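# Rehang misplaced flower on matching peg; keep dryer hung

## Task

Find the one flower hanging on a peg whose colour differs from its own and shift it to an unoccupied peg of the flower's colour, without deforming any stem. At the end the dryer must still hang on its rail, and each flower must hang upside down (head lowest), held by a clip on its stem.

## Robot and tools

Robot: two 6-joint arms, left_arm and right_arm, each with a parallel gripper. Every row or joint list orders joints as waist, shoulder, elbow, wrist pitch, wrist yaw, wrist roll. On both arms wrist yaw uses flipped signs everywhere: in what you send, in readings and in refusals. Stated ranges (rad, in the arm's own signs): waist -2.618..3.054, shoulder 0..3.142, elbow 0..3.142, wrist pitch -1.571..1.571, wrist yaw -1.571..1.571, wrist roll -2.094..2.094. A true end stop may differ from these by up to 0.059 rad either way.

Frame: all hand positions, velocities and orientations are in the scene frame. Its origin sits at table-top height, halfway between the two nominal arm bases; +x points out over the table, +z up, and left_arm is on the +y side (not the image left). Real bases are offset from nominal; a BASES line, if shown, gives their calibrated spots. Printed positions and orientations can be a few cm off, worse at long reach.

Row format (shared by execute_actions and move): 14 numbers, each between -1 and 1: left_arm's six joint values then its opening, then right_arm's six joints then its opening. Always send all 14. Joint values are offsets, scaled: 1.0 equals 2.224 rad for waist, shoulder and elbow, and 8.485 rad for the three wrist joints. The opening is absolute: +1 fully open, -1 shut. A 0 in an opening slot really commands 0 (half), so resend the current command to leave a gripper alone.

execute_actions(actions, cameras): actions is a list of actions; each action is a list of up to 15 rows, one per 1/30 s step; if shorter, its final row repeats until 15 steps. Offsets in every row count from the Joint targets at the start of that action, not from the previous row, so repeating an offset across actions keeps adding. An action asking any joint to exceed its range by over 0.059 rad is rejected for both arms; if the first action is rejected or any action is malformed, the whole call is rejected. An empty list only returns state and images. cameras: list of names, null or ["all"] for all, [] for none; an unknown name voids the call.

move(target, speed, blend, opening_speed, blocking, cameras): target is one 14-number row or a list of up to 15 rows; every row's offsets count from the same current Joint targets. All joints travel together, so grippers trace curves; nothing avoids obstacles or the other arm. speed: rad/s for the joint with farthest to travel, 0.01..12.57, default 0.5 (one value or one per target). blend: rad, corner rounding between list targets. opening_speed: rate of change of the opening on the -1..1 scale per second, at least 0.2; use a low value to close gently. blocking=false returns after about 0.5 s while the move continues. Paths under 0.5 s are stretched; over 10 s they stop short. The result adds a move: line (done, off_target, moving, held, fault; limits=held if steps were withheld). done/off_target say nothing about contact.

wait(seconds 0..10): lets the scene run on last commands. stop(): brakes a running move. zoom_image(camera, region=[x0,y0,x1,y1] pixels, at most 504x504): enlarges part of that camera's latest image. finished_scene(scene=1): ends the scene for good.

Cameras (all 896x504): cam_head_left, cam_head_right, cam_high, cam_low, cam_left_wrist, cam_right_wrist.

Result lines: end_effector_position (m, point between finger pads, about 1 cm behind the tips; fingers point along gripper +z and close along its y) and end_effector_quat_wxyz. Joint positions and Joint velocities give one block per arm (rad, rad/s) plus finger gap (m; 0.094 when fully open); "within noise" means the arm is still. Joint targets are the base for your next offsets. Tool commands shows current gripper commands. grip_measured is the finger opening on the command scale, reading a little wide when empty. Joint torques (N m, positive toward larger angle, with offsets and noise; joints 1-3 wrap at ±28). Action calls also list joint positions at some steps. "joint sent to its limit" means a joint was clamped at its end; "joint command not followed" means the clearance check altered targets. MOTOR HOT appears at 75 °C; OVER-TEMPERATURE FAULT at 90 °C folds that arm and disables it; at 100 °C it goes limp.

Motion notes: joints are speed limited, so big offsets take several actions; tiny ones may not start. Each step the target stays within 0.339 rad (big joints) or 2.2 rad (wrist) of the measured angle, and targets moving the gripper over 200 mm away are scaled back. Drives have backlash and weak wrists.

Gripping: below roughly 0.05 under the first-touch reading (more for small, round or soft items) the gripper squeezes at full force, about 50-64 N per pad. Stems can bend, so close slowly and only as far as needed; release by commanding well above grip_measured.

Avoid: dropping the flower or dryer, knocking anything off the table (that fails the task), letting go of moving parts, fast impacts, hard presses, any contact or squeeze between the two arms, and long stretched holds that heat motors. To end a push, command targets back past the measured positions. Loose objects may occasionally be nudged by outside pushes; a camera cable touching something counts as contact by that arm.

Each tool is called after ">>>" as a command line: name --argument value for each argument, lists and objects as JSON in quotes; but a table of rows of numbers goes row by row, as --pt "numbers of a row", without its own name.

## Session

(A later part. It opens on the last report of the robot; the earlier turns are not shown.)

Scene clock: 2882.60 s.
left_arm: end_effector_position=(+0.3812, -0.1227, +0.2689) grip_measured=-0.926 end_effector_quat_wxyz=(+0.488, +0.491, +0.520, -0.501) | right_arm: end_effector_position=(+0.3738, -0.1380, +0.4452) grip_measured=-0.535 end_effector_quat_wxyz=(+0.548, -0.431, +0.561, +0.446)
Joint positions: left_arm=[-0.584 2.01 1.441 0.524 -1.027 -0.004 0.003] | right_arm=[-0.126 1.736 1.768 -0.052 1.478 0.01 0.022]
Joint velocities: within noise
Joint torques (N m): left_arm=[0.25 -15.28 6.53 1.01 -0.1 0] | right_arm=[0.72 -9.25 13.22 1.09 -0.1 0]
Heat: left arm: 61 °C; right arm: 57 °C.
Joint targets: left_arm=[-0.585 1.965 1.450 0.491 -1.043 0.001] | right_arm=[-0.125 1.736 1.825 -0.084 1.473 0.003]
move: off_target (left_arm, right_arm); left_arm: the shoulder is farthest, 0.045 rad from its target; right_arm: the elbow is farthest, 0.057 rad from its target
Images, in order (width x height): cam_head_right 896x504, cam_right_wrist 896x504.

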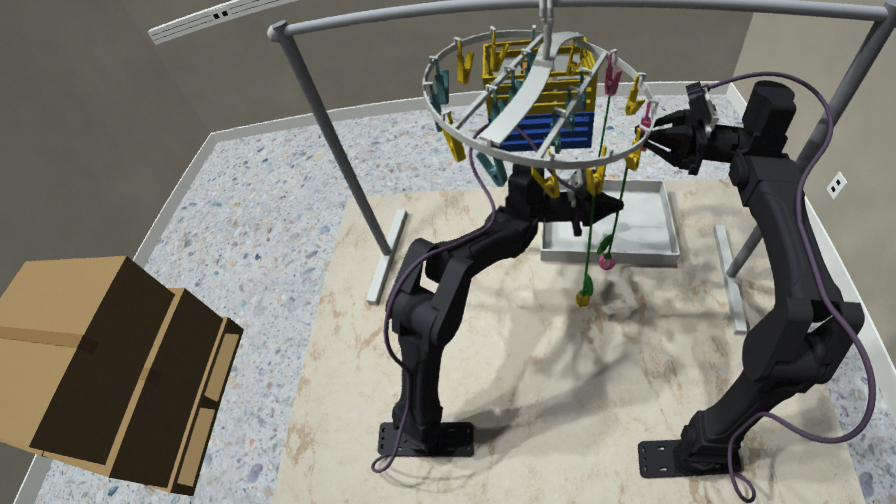

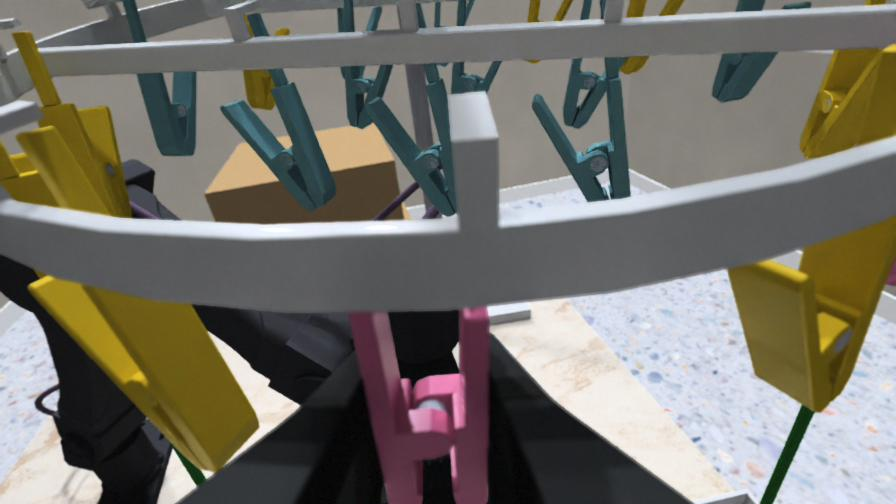

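>>> move --target '[0,-0.0090,-0.0252,0,-0.0010,0,-0.96,0,0,0,0,0,0,-0.7]' --speed 0.1 --cameras '["cam_right_wrist"]'

Scene clock: 2900.63 s.
left_arm: end_effector_position=(+0.3749, -0.1208, +0.2629) grip_measured=-0.926 end_effector_quat_wxyz=(+0.479, +0.491, +0.525, -0.504) | right_arm: end_effector_position=(+0.3738, -0.1380, +0.4452) grip_measured=-0.535 end_effector_quat_wxyz=(+0.548, -0.431, +0.561, +0.446)
Joint positions: left_arm=[-0.585 1.996 1.409 0.523 -1.035 -0.004 0.003] | right_arm=[-0.126 1.736 1.768 -0.052 1.478 0.01 0.022]
Joint velocities: within noise
Joint torques (N m): left_arm=[0.34 -15.82 4.67 1 -0.16 0.01] | right_arm=[0.72 -9.25 13.22 1.09 -0.1 0.01]
Heat: left arm: 63 °C; right arm: 57 °C.
Joint targets: left_arm=[-0.585 1.945 1.394 0.491 -1.052 0.001] | right_arm=[-0.125 1.736 1.825 -0.084 1.473 0.003]
move: off_target (left_arm, right_arm); left_arm: the shoulder is farthest, 0.051 rad from its target; right_arm: the elbow is farthest, 0.057 rad from its target
Images, in order (width x height): cam_right_wrist 896x504.

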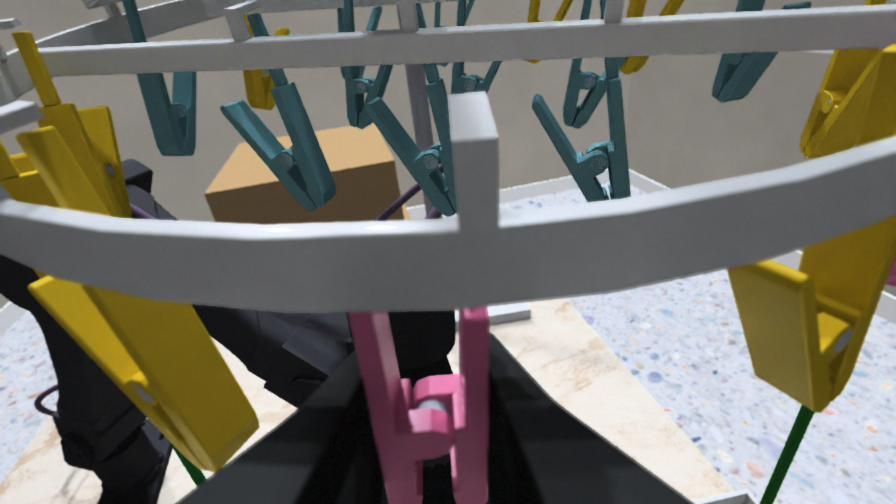

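>>> move --target '[0,0.0225,0,0,0,0,-0.96,0.0193,0,-0.0688,0.0183,-0.0050,0,-0.7]' --speed 0.06 --cameras '["cam_right_wrist", "cam_head_right", "cam_head_left"]'

>>> zoom_image --camera "cam_right_wrist" --region '[340, 380, 540, 504]'

>>> zoom_image --camera "cam_head_right" --region '[590, 110, 670, 190]'

Scene clock: 2958.50 s.
left_arm: end_effector_position=(+0.3749, -0.1208, +0.2629) grip_measured=-0.926 end_effector_quat_wxyz=(+0.479, +0.491, +0.525, -0.504) | right_arm: end_effector_position=(+0.3808, -0.1243, +0.4247) grip_measured=-0.535 end_effector_quat_wxyz=(+0.545, -0.427, +0.566, +0.448)
Joint positions: left_arm=[-0.585 1.996 1.409 0.523 -1.035 -0.004 0.003] | right_arm=[-0.087 1.736 1.689 0.014 1.435 0.01 0.022]
Joint velocities: within noise
Joint torques (N m): left_arm=[0.61 -11.11 4.7 1.02 -0.15 0.03] | right_arm=[0.68 -9.42 6.2 1.94 -0.09 0]
Heat: left arm: 58 °C; right arm: 55 °C.
Joint targets: left_arm=[-0.585 1.995 1.394 0.491 -1.052 0.001] | right_arm=[-0.082 1.736 1.671 0.071 1.431 0.003]
move: off_target (right_arm); right_arm: the wrist pitch is farthest, 0.057 rad from its target
Images, in order (width x height): cam_head_left 896x504, cam_head_right 896x504, cam_right_wrist 896x504.

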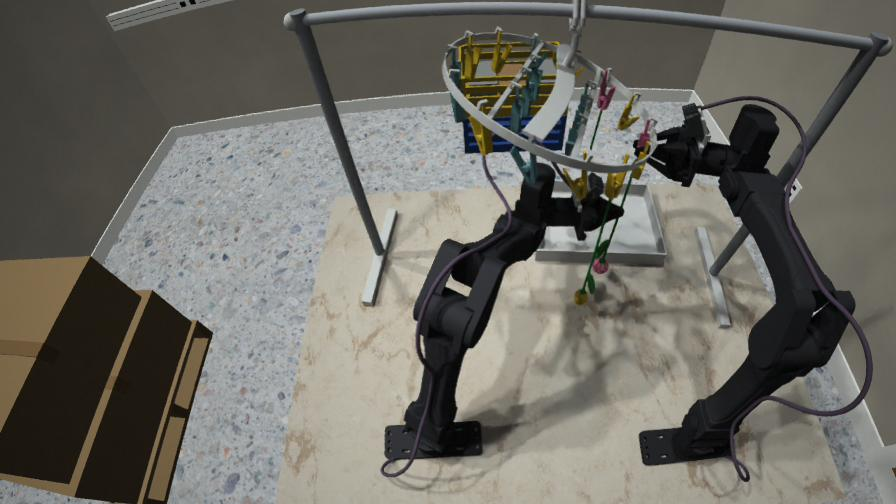

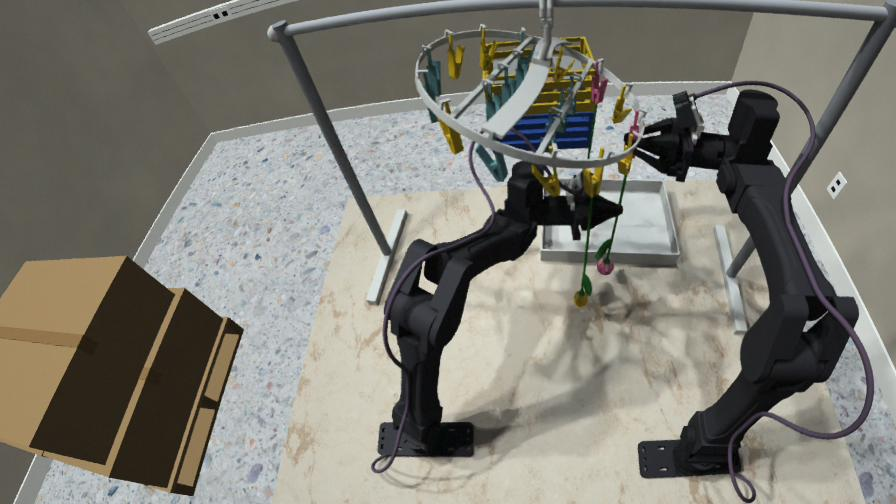

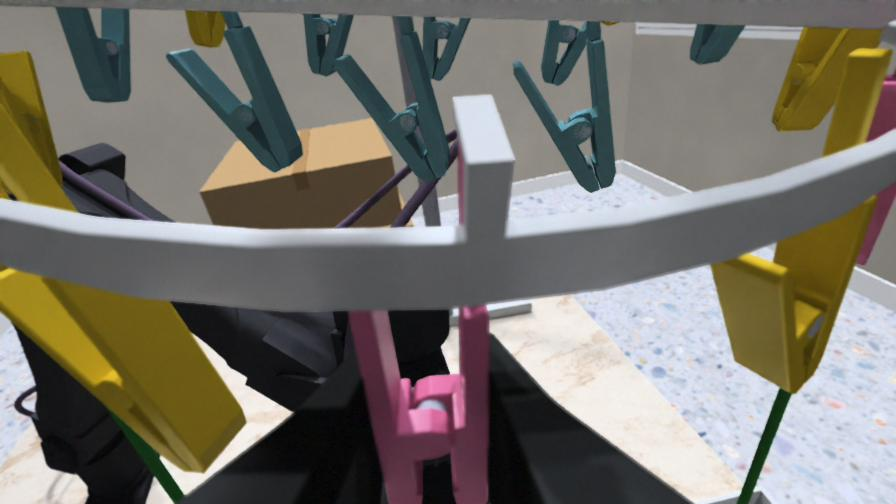

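Scaled by 2.520 from the camera's 896x504 image, which has a finer 1280x720 frame.

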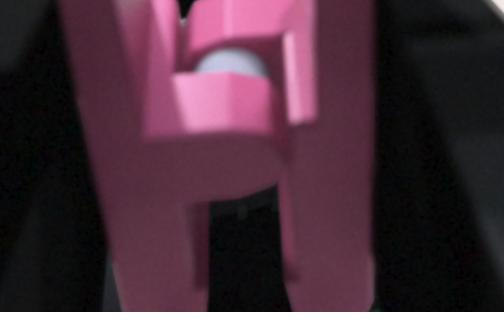

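Scaled by 6.300 from the camera's 896x504 image, which has a finer 1280x720 frame.

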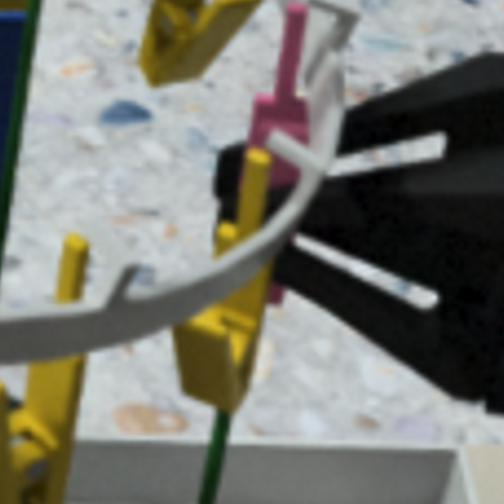

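>>> move --target '[0, 0.0034, 0.0416, -0.002, 0, 0, -0.96, 0, 0, 0, 0, 0, 0, -0.7]' --speed 0.15 --cameras '["cam_right_wrist", "cam_low"]'

>>> zoom_image --camera "cam_right_wrist" --region '[390, 404, 510, 504]'

Scene clock: 3011.77 s.
left_arm: end_effector_position=(+0.3770, -0.1222, +0.2658) grip_measured=-0.926 end_effector_quat_wxyz=(+0.478, +0.492, +0.524, -0.505) | right_arm: end_effector_position=(+0.3808, -0.1243, +0.4247) grip_measured=-0.535 end_effector_quat_wxyz=(+0.545, -0.427, +0.566, +0.448)
Joint positions: left_arm=[-0.585 2.002 1.431 0.507 -1.036 -0.004 0.003] | right_arm=[-0.087 1.736 1.689 0.014 1.435 0.01 0.022]
Joint velocities: within noise
Joint torques (N m): left_arm=[0.1 -10.74 10.88 0.98 -0.11 0] | right_arm=[0.75 -9.42 6.19 1.93 -0.09 0]
Heat: left arm: 52 °C; right arm: 42 °C.
Joint targets: left_arm=[-0.585 2.002 1.487 0.474 -1.052 0.001] | right_arm=[-0.082 1.736 1.671 0.071 1.431 0.003]
move: off_target (left_arm, right_arm); left_arm: the elbow is farthest, 0.056 rad from its target; right_arm: the wrist pitch is farthest, 0.057 rad from its target
Images, in order (width x height): cam_low 896x504, cam_right_wrist 896x504.

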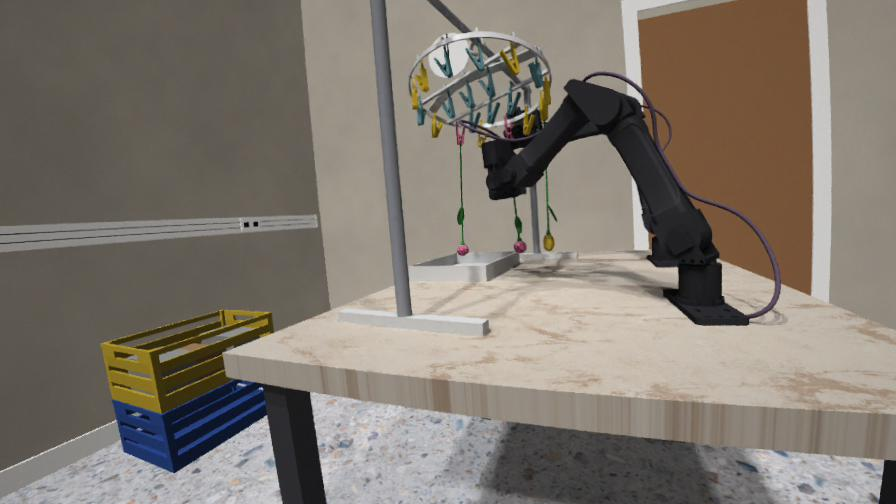

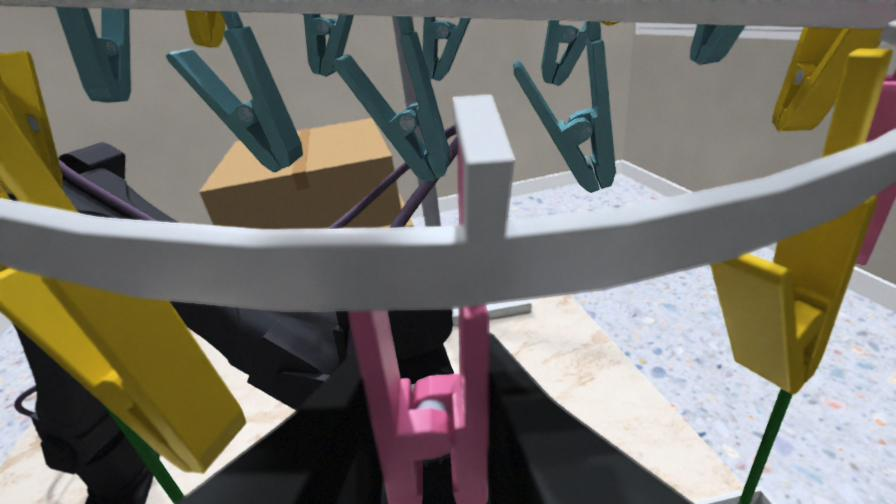

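Scaled by 4.200 from the camera's 896x504 image, which has a finer 1280x720 frame.

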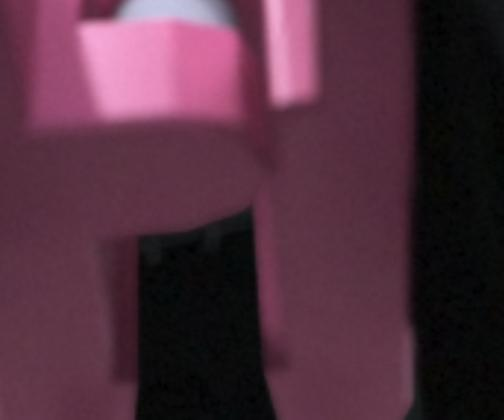

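>>> zoom_image --camera "cam_low" --region '[470, 90, 560, 150]'

>>> move --target '[0, 0, 0.006, -0.0016, 0, 0, -0.96, 0, 0, 0, 0, 0, 0, -0.7]' --speed 0.15 --cameras '["cam_right_wrist", "cam_head_right", "cam_head_left"]'

>>> zoom_image --camera "cam_right_wrist" --region '[390, 424, 500, 504]'

Scaled by 5.600 from the camera's 896x504 image, which has a finer 1280x720 frame.

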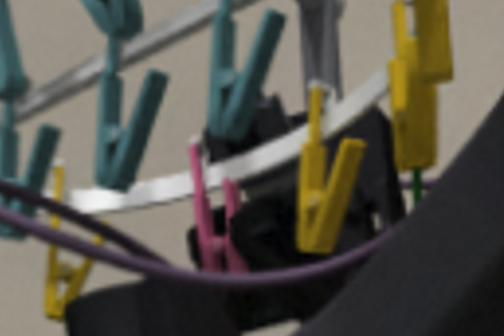

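Scene clock: 3022.40 s.
left_arm: end_effector_position=(+0.3778, -0.1227, +0.2685) grip_measured=-0.926 end_effector_quat_wxyz=(+0.478, +0.491, +0.525, -0.505) | right_arm: end_effector_position=(+0.3808, -0.1243, +0.4247) grip_measured=-0.535 end_effector_quat_wxyz=(+0.545, -0.427, +0.566, +0.448)
Joint positions: left_arm=[-0.585 2.002 1.443 0.494 -1.036 -0.004 0.003] | right_arm=[-0.087 1.736 1.689 0.014 1.435 0.01 0.022]
Joint velocities: within noise
Joint torques (N m): left_arm=[0.28 -10.93 10.84 0.98 -0.11 0.04] | right_arm=[0.75 -9.42 6.19 1.93 -0.09 0.01]
Heat: left arm: 51 °C; right arm: 41 °C.
Joint targets: left_arm=[-0.585 2.002 1.500 0.460 -1.052 0.001] | right_arm=[-0.082 1.736 1.671 0.071 1.431 0.003]
move: off_target (left_arm, right_arm); left_arm: the elbow is farthest, 0.058 rad from its target; right_arm: the wrist pitch is farthest, 0.057 rad from its target
Images, in order (width x height): cam_head_left 896x504, cam_head_right 896x504, cam_right_wrist 896x504.

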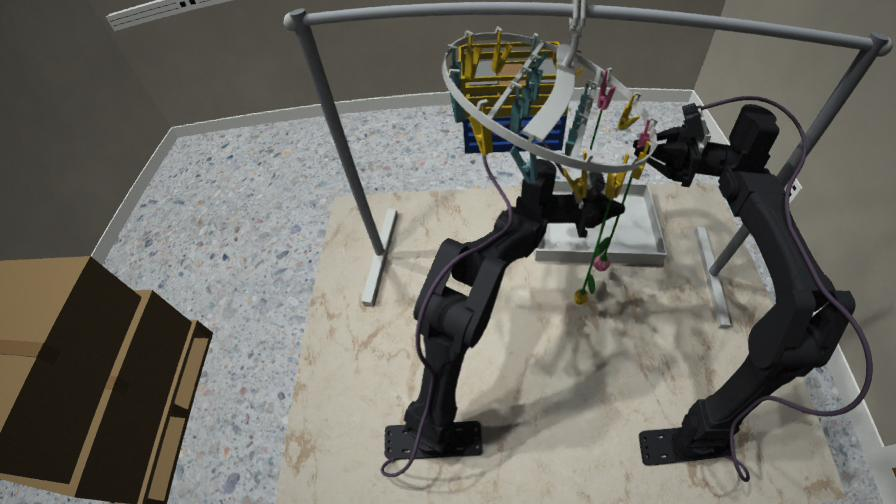

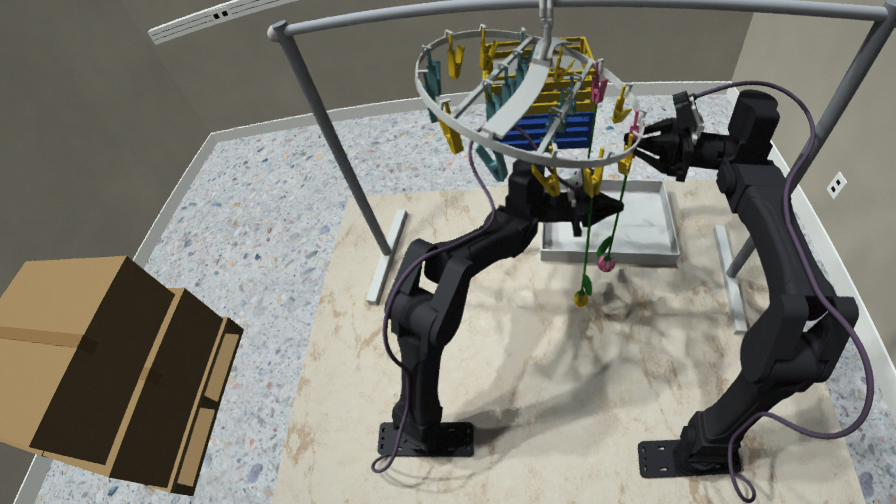

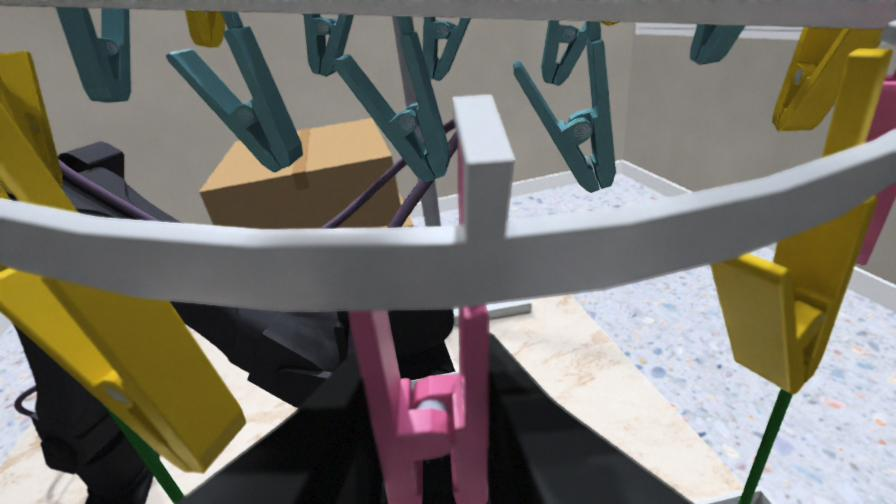

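Scaled by 4.582 from the camera's 896x504 image, which has a finer 1280x720 frame.

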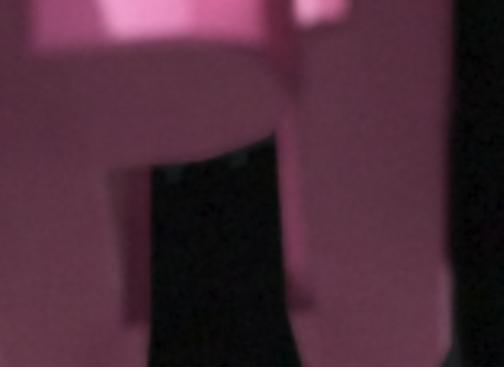

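>>> zoom_image --camera "cam_head_right" --region '[580, 100, 680, 220]'

>>> zoom_image --camera "cam_head_left" --region '[590, 110, 690, 230]'

Scaled by 4.200 from the camera's 896x504 image, which has a finer 1280x720 frame.

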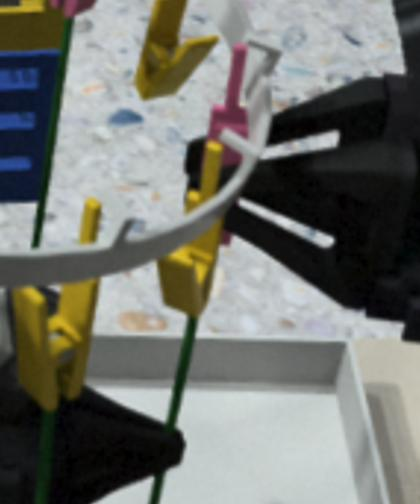

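Scaled by 4.200 from the camera's 896x504 image, which has a finer 1280x720 frame.

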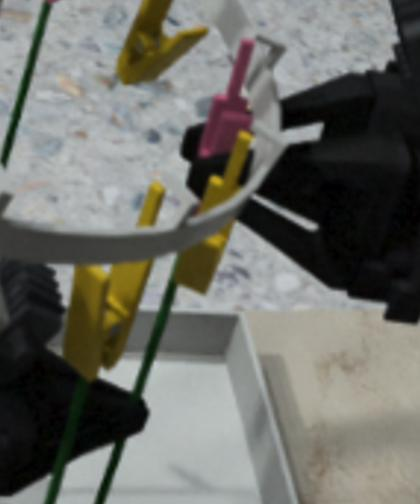

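>>> zoom_image --camera "cam_head_right" --region '[610, 120, 650, 180]'

>>> zoom_image --camera "cam_head_left" --region '[620, 110, 660, 200]'

Scaled by 8.400 from the camera's 896x504 image, which has a finer 1280x720 frame.

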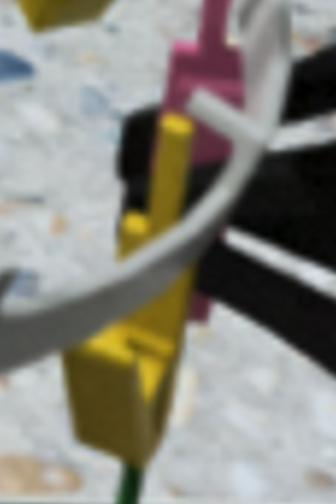

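Scaled by 5.600 from the camera's 896x504 image, which has a finer 1280x720 frame.

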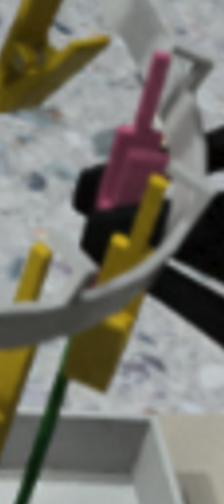

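>>> zoom_image --camera "cam_head_left" --region '[620, 135, 660, 175]'

>>> zoom_image --camera "cam_low" --region '[495, 110, 525, 140]'

>>> wait --seconds 0.1

>>> zoom_image --camera "cam_high" --region '[480, 80, 680, 240]'

Scaled by 12.600 from the camera's 896x504 image, which has a finer 1280x720 frame.

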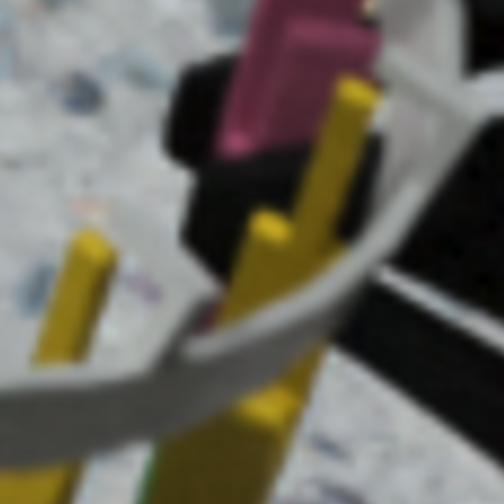

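This scene's latest camera images include none from cam_low. They are from: cam_head_left, cam_head_right, cam_right_wrist. cam_low's image comes with the result of a call that names it in "cameras".

Scene clock: 3079.50 s.
left_arm: end_effector_position=(+0.3778, -0.1227, +0.2685) grip_measured=-0.926 end_effector_quat_wxyz=(+0.478, +0.491, +0.525, -0.505) | right_arm: end_effector_position=(+0.3808, -0.1243, +0.4247) grip_measured=-0.535 end_effector_quat_wxyz=(+0.545, -0.427, +0.566, +0.448)
Joint positions: left_arm=[-0.585 2.002 1.443 0.494 -1.036 -0.004 0.003] | right_arm=[-0.087 1.736 1.689 0.014 1.435 0.01 0.022]
Joint velocities: within noise
Joint torques (N m): left_arm=[0.16 -10.89 11.15 1.01 -0.12 0] | right_arm=[0.76 -9.42 6.19 1.93 -0.09 0.01]
Heat: left arm: 50 °C; right arm: 39 °C.
Joint targets: left_arm=[-0.585 2.002 1.500 0.460 -1.052 0.001] | right_arm=[-0.082 1.736 1.671 0.071 1.431 0.003]
Tool commands: left_gripper/opening=-0.96 right_gripper/opening=-0.7
wait: 0.10 s; at rest from the start

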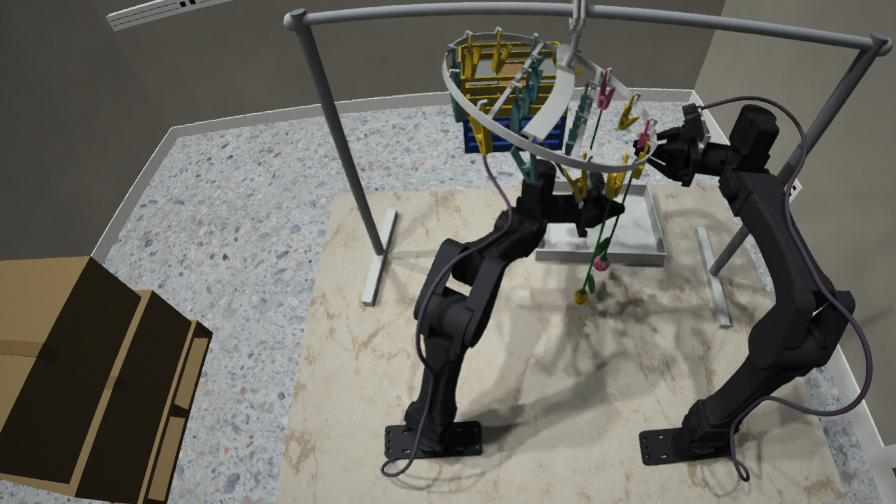

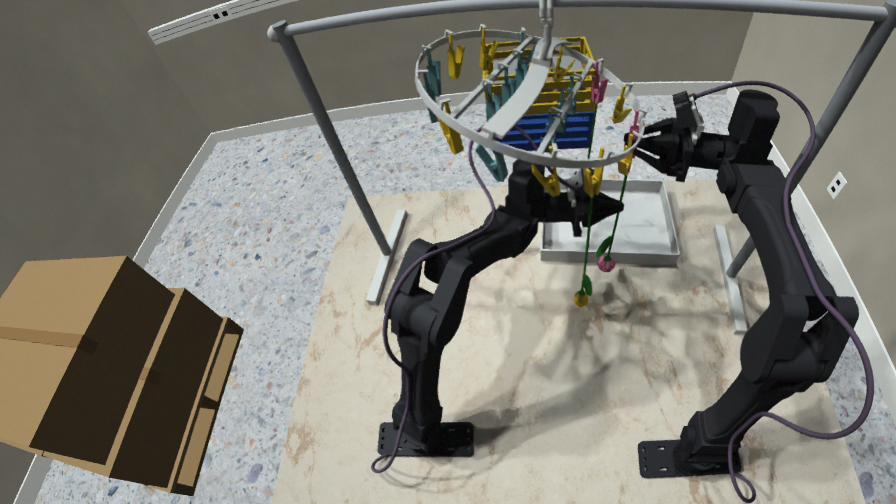

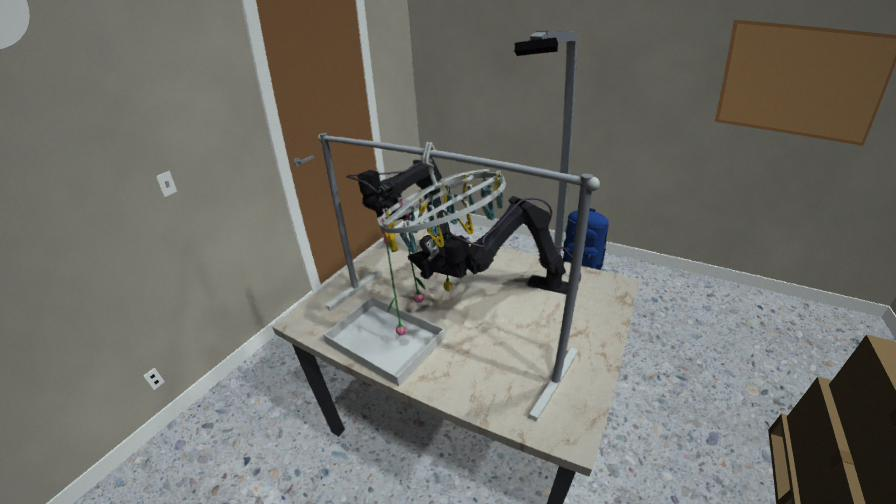

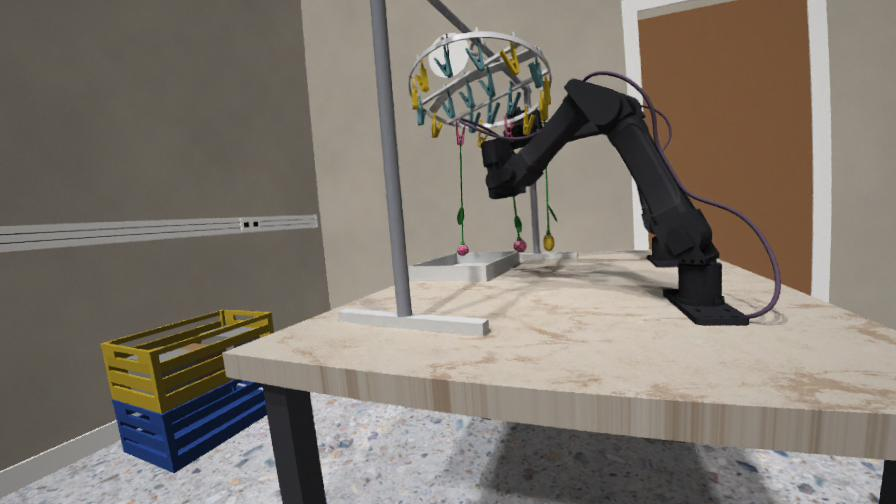

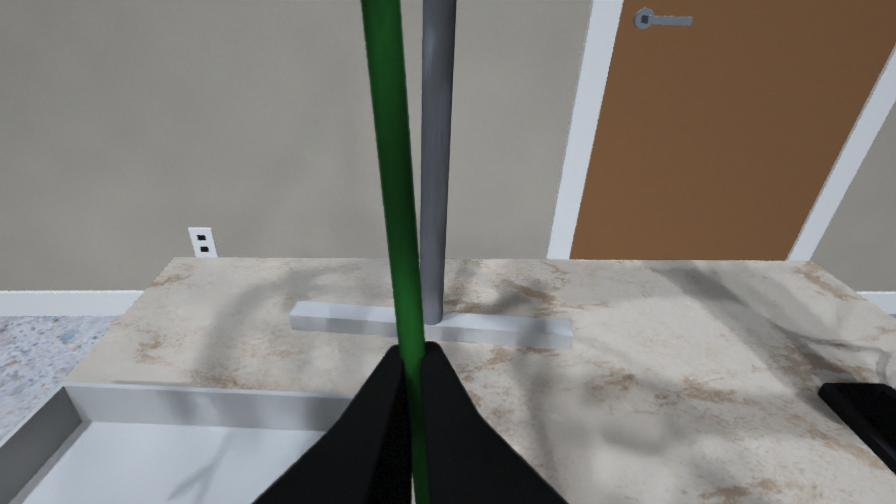

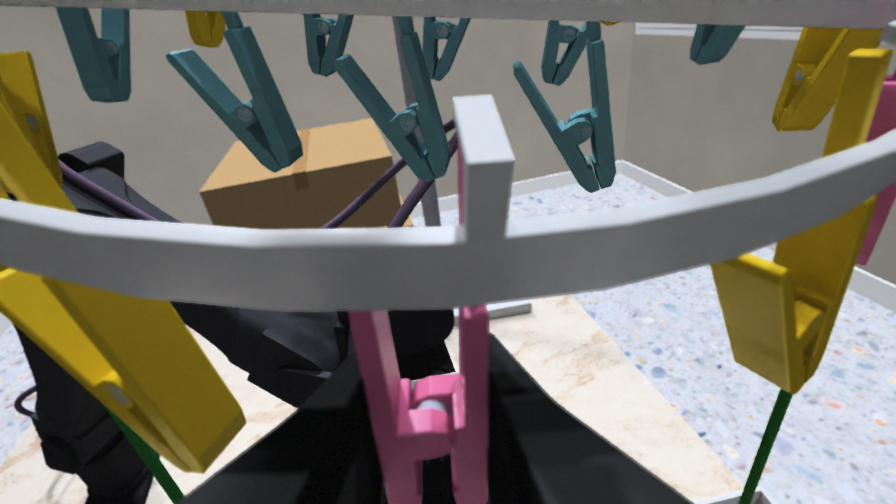

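Scaled by 2.520 from the camera's 896x504 image, which has a finer 1280x720 frame.

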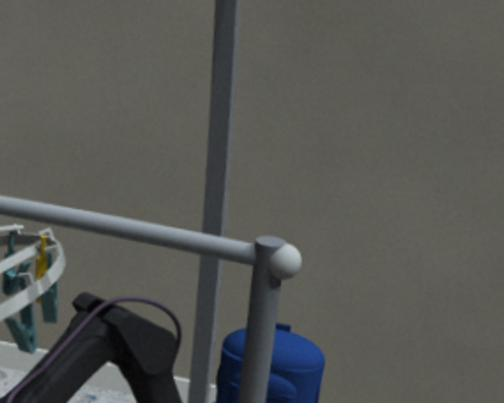

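>>> zoom_image --camera "cam_high" --region '[370, 195, 450, 275]'

>>> zoom_image --camera "cam_low" --region '[490, 100, 540, 150]'

>>> zoom_image --camera "cam_right_wrist" --region '[340, 354, 540, 504]'

Scaled by 6.300 from the camera's 896x504 image, which has a finer 1280x720 frame.

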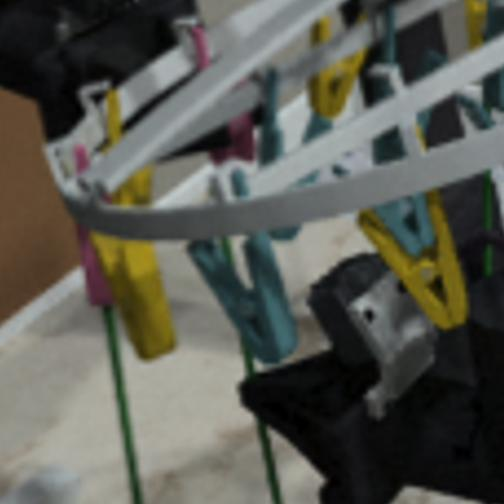

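Scaled by 10.080 from the camera's 896x504 image, which has a finer 1280x720 frame.

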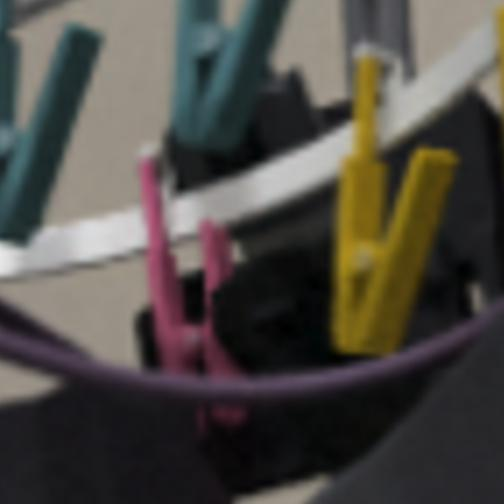

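Scaled by 2.520 from the camera's 896x504 image, which has a finer 1280x720 frame.

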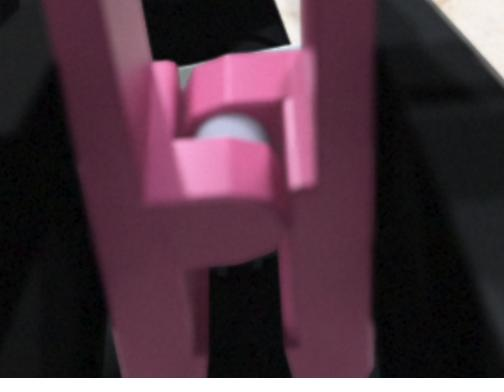

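>>> zoom_image --camera "cam_right_wrist" --region '[380, 464, 500, 504]'

>>> zoom_image --camera "cam_head_right" --region '[575, 60, 605, 90]'

Scaled by 4.200 from the camera's 896x504 image, which has a finer 1280x720 frame.

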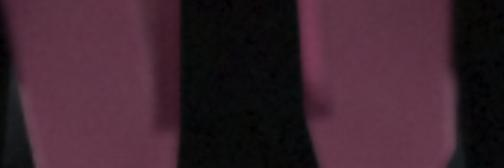

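Scaled by 16.800 from the camera's 896x504 image, which has a finer 1280x720 frame.

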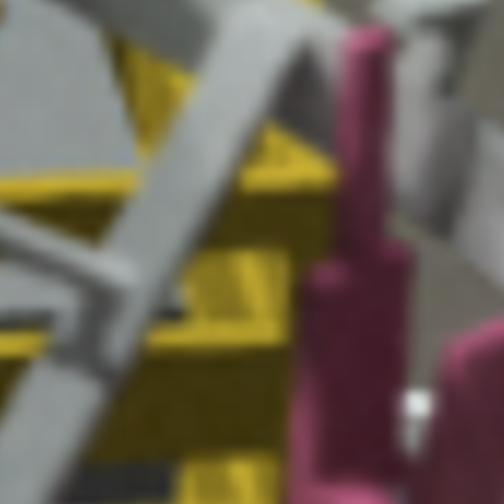

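>>> zoom_image --camera "cam_high" --region '[395, 205, 425, 245]'

Scaled by 12.600 from the camera's 896x504 image, which has a finer 1280x720 frame.

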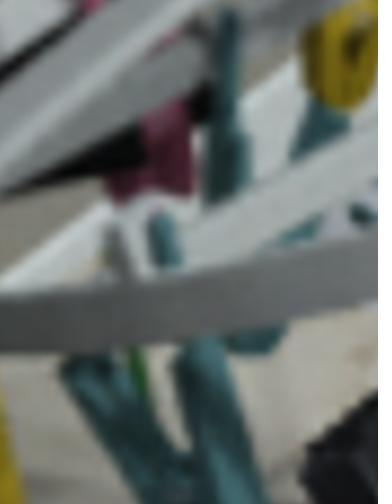

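>>> move --target '[0, 0, 0.006, -0.0016, 0, 0, -0.96, 0, 0, 0, 0, 0, 0, -0.7]' --speed 0.15 --cameras '["cam_right_wrist"]'

>>> zoom_image --camera "cam_right_wrist" --region '[390, 424, 500, 504]'

Scene clock: 3162.47 s.
left_arm: end_effector_position=(+0.3786, -0.1231, +0.2712) grip_measured=-0.926 end_effector_quat_wxyz=(+0.477, +0.491, +0.525, -0.505) | right_arm: end_effector_position=(+0.3808, -0.1243, +0.4247) grip_measured=-0.535 end_effector_quat_wxyz=(+0.545, -0.427, +0.566, +0.448)
Joint positions: left_arm=[-0.585 2.002 1.455 0.48 -1.036 -0.004 0.003] | right_arm=[-0.087 1.736 1.689 0.014 1.435 0.01 0.022]
Joint velocities: within noise
Joint torques (N m): left_arm=[0.49 -10.71 11.06 1.02 -0.1 0] | right_arm=[0.75 -9.42 6.19 1.93 -0.09 0.01]
Heat: left arm: 50 °C; right arm: 39 °C.
Joint targets: left_arm=[-0.585 2.002 1.513 0.446 -1.052 0.001] | right_arm=[-0.082 1.736 1.671 0.071 1.431 0.003]
move: off_target (left_arm, right_arm); left_arm: the elbow is farthest, 0.058 rad from its target; right_arm: the wrist pitch is farthest, 0.057 rad from its target
Images, in order (width x height): cam_right_wrist 896x504.

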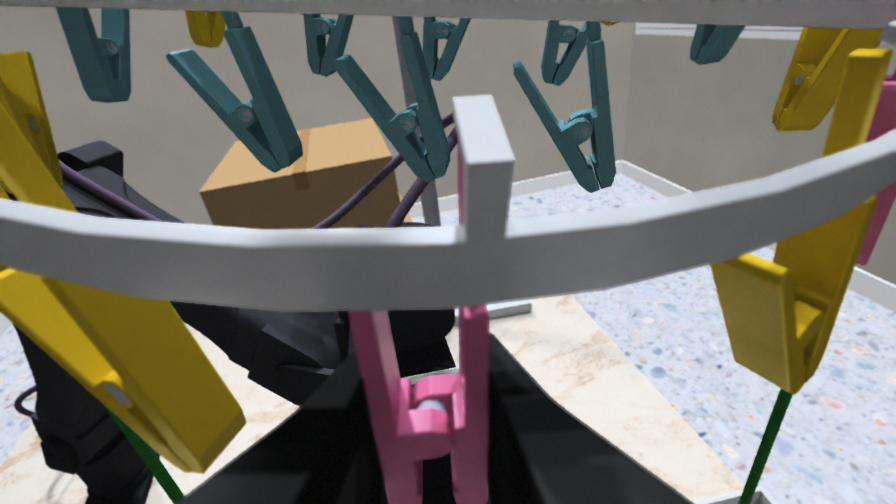

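Scaled by 4.582 from the camera's 896x504 image, which has a finer 1280x720 frame.

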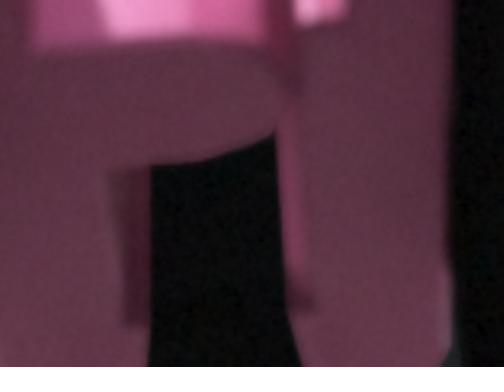

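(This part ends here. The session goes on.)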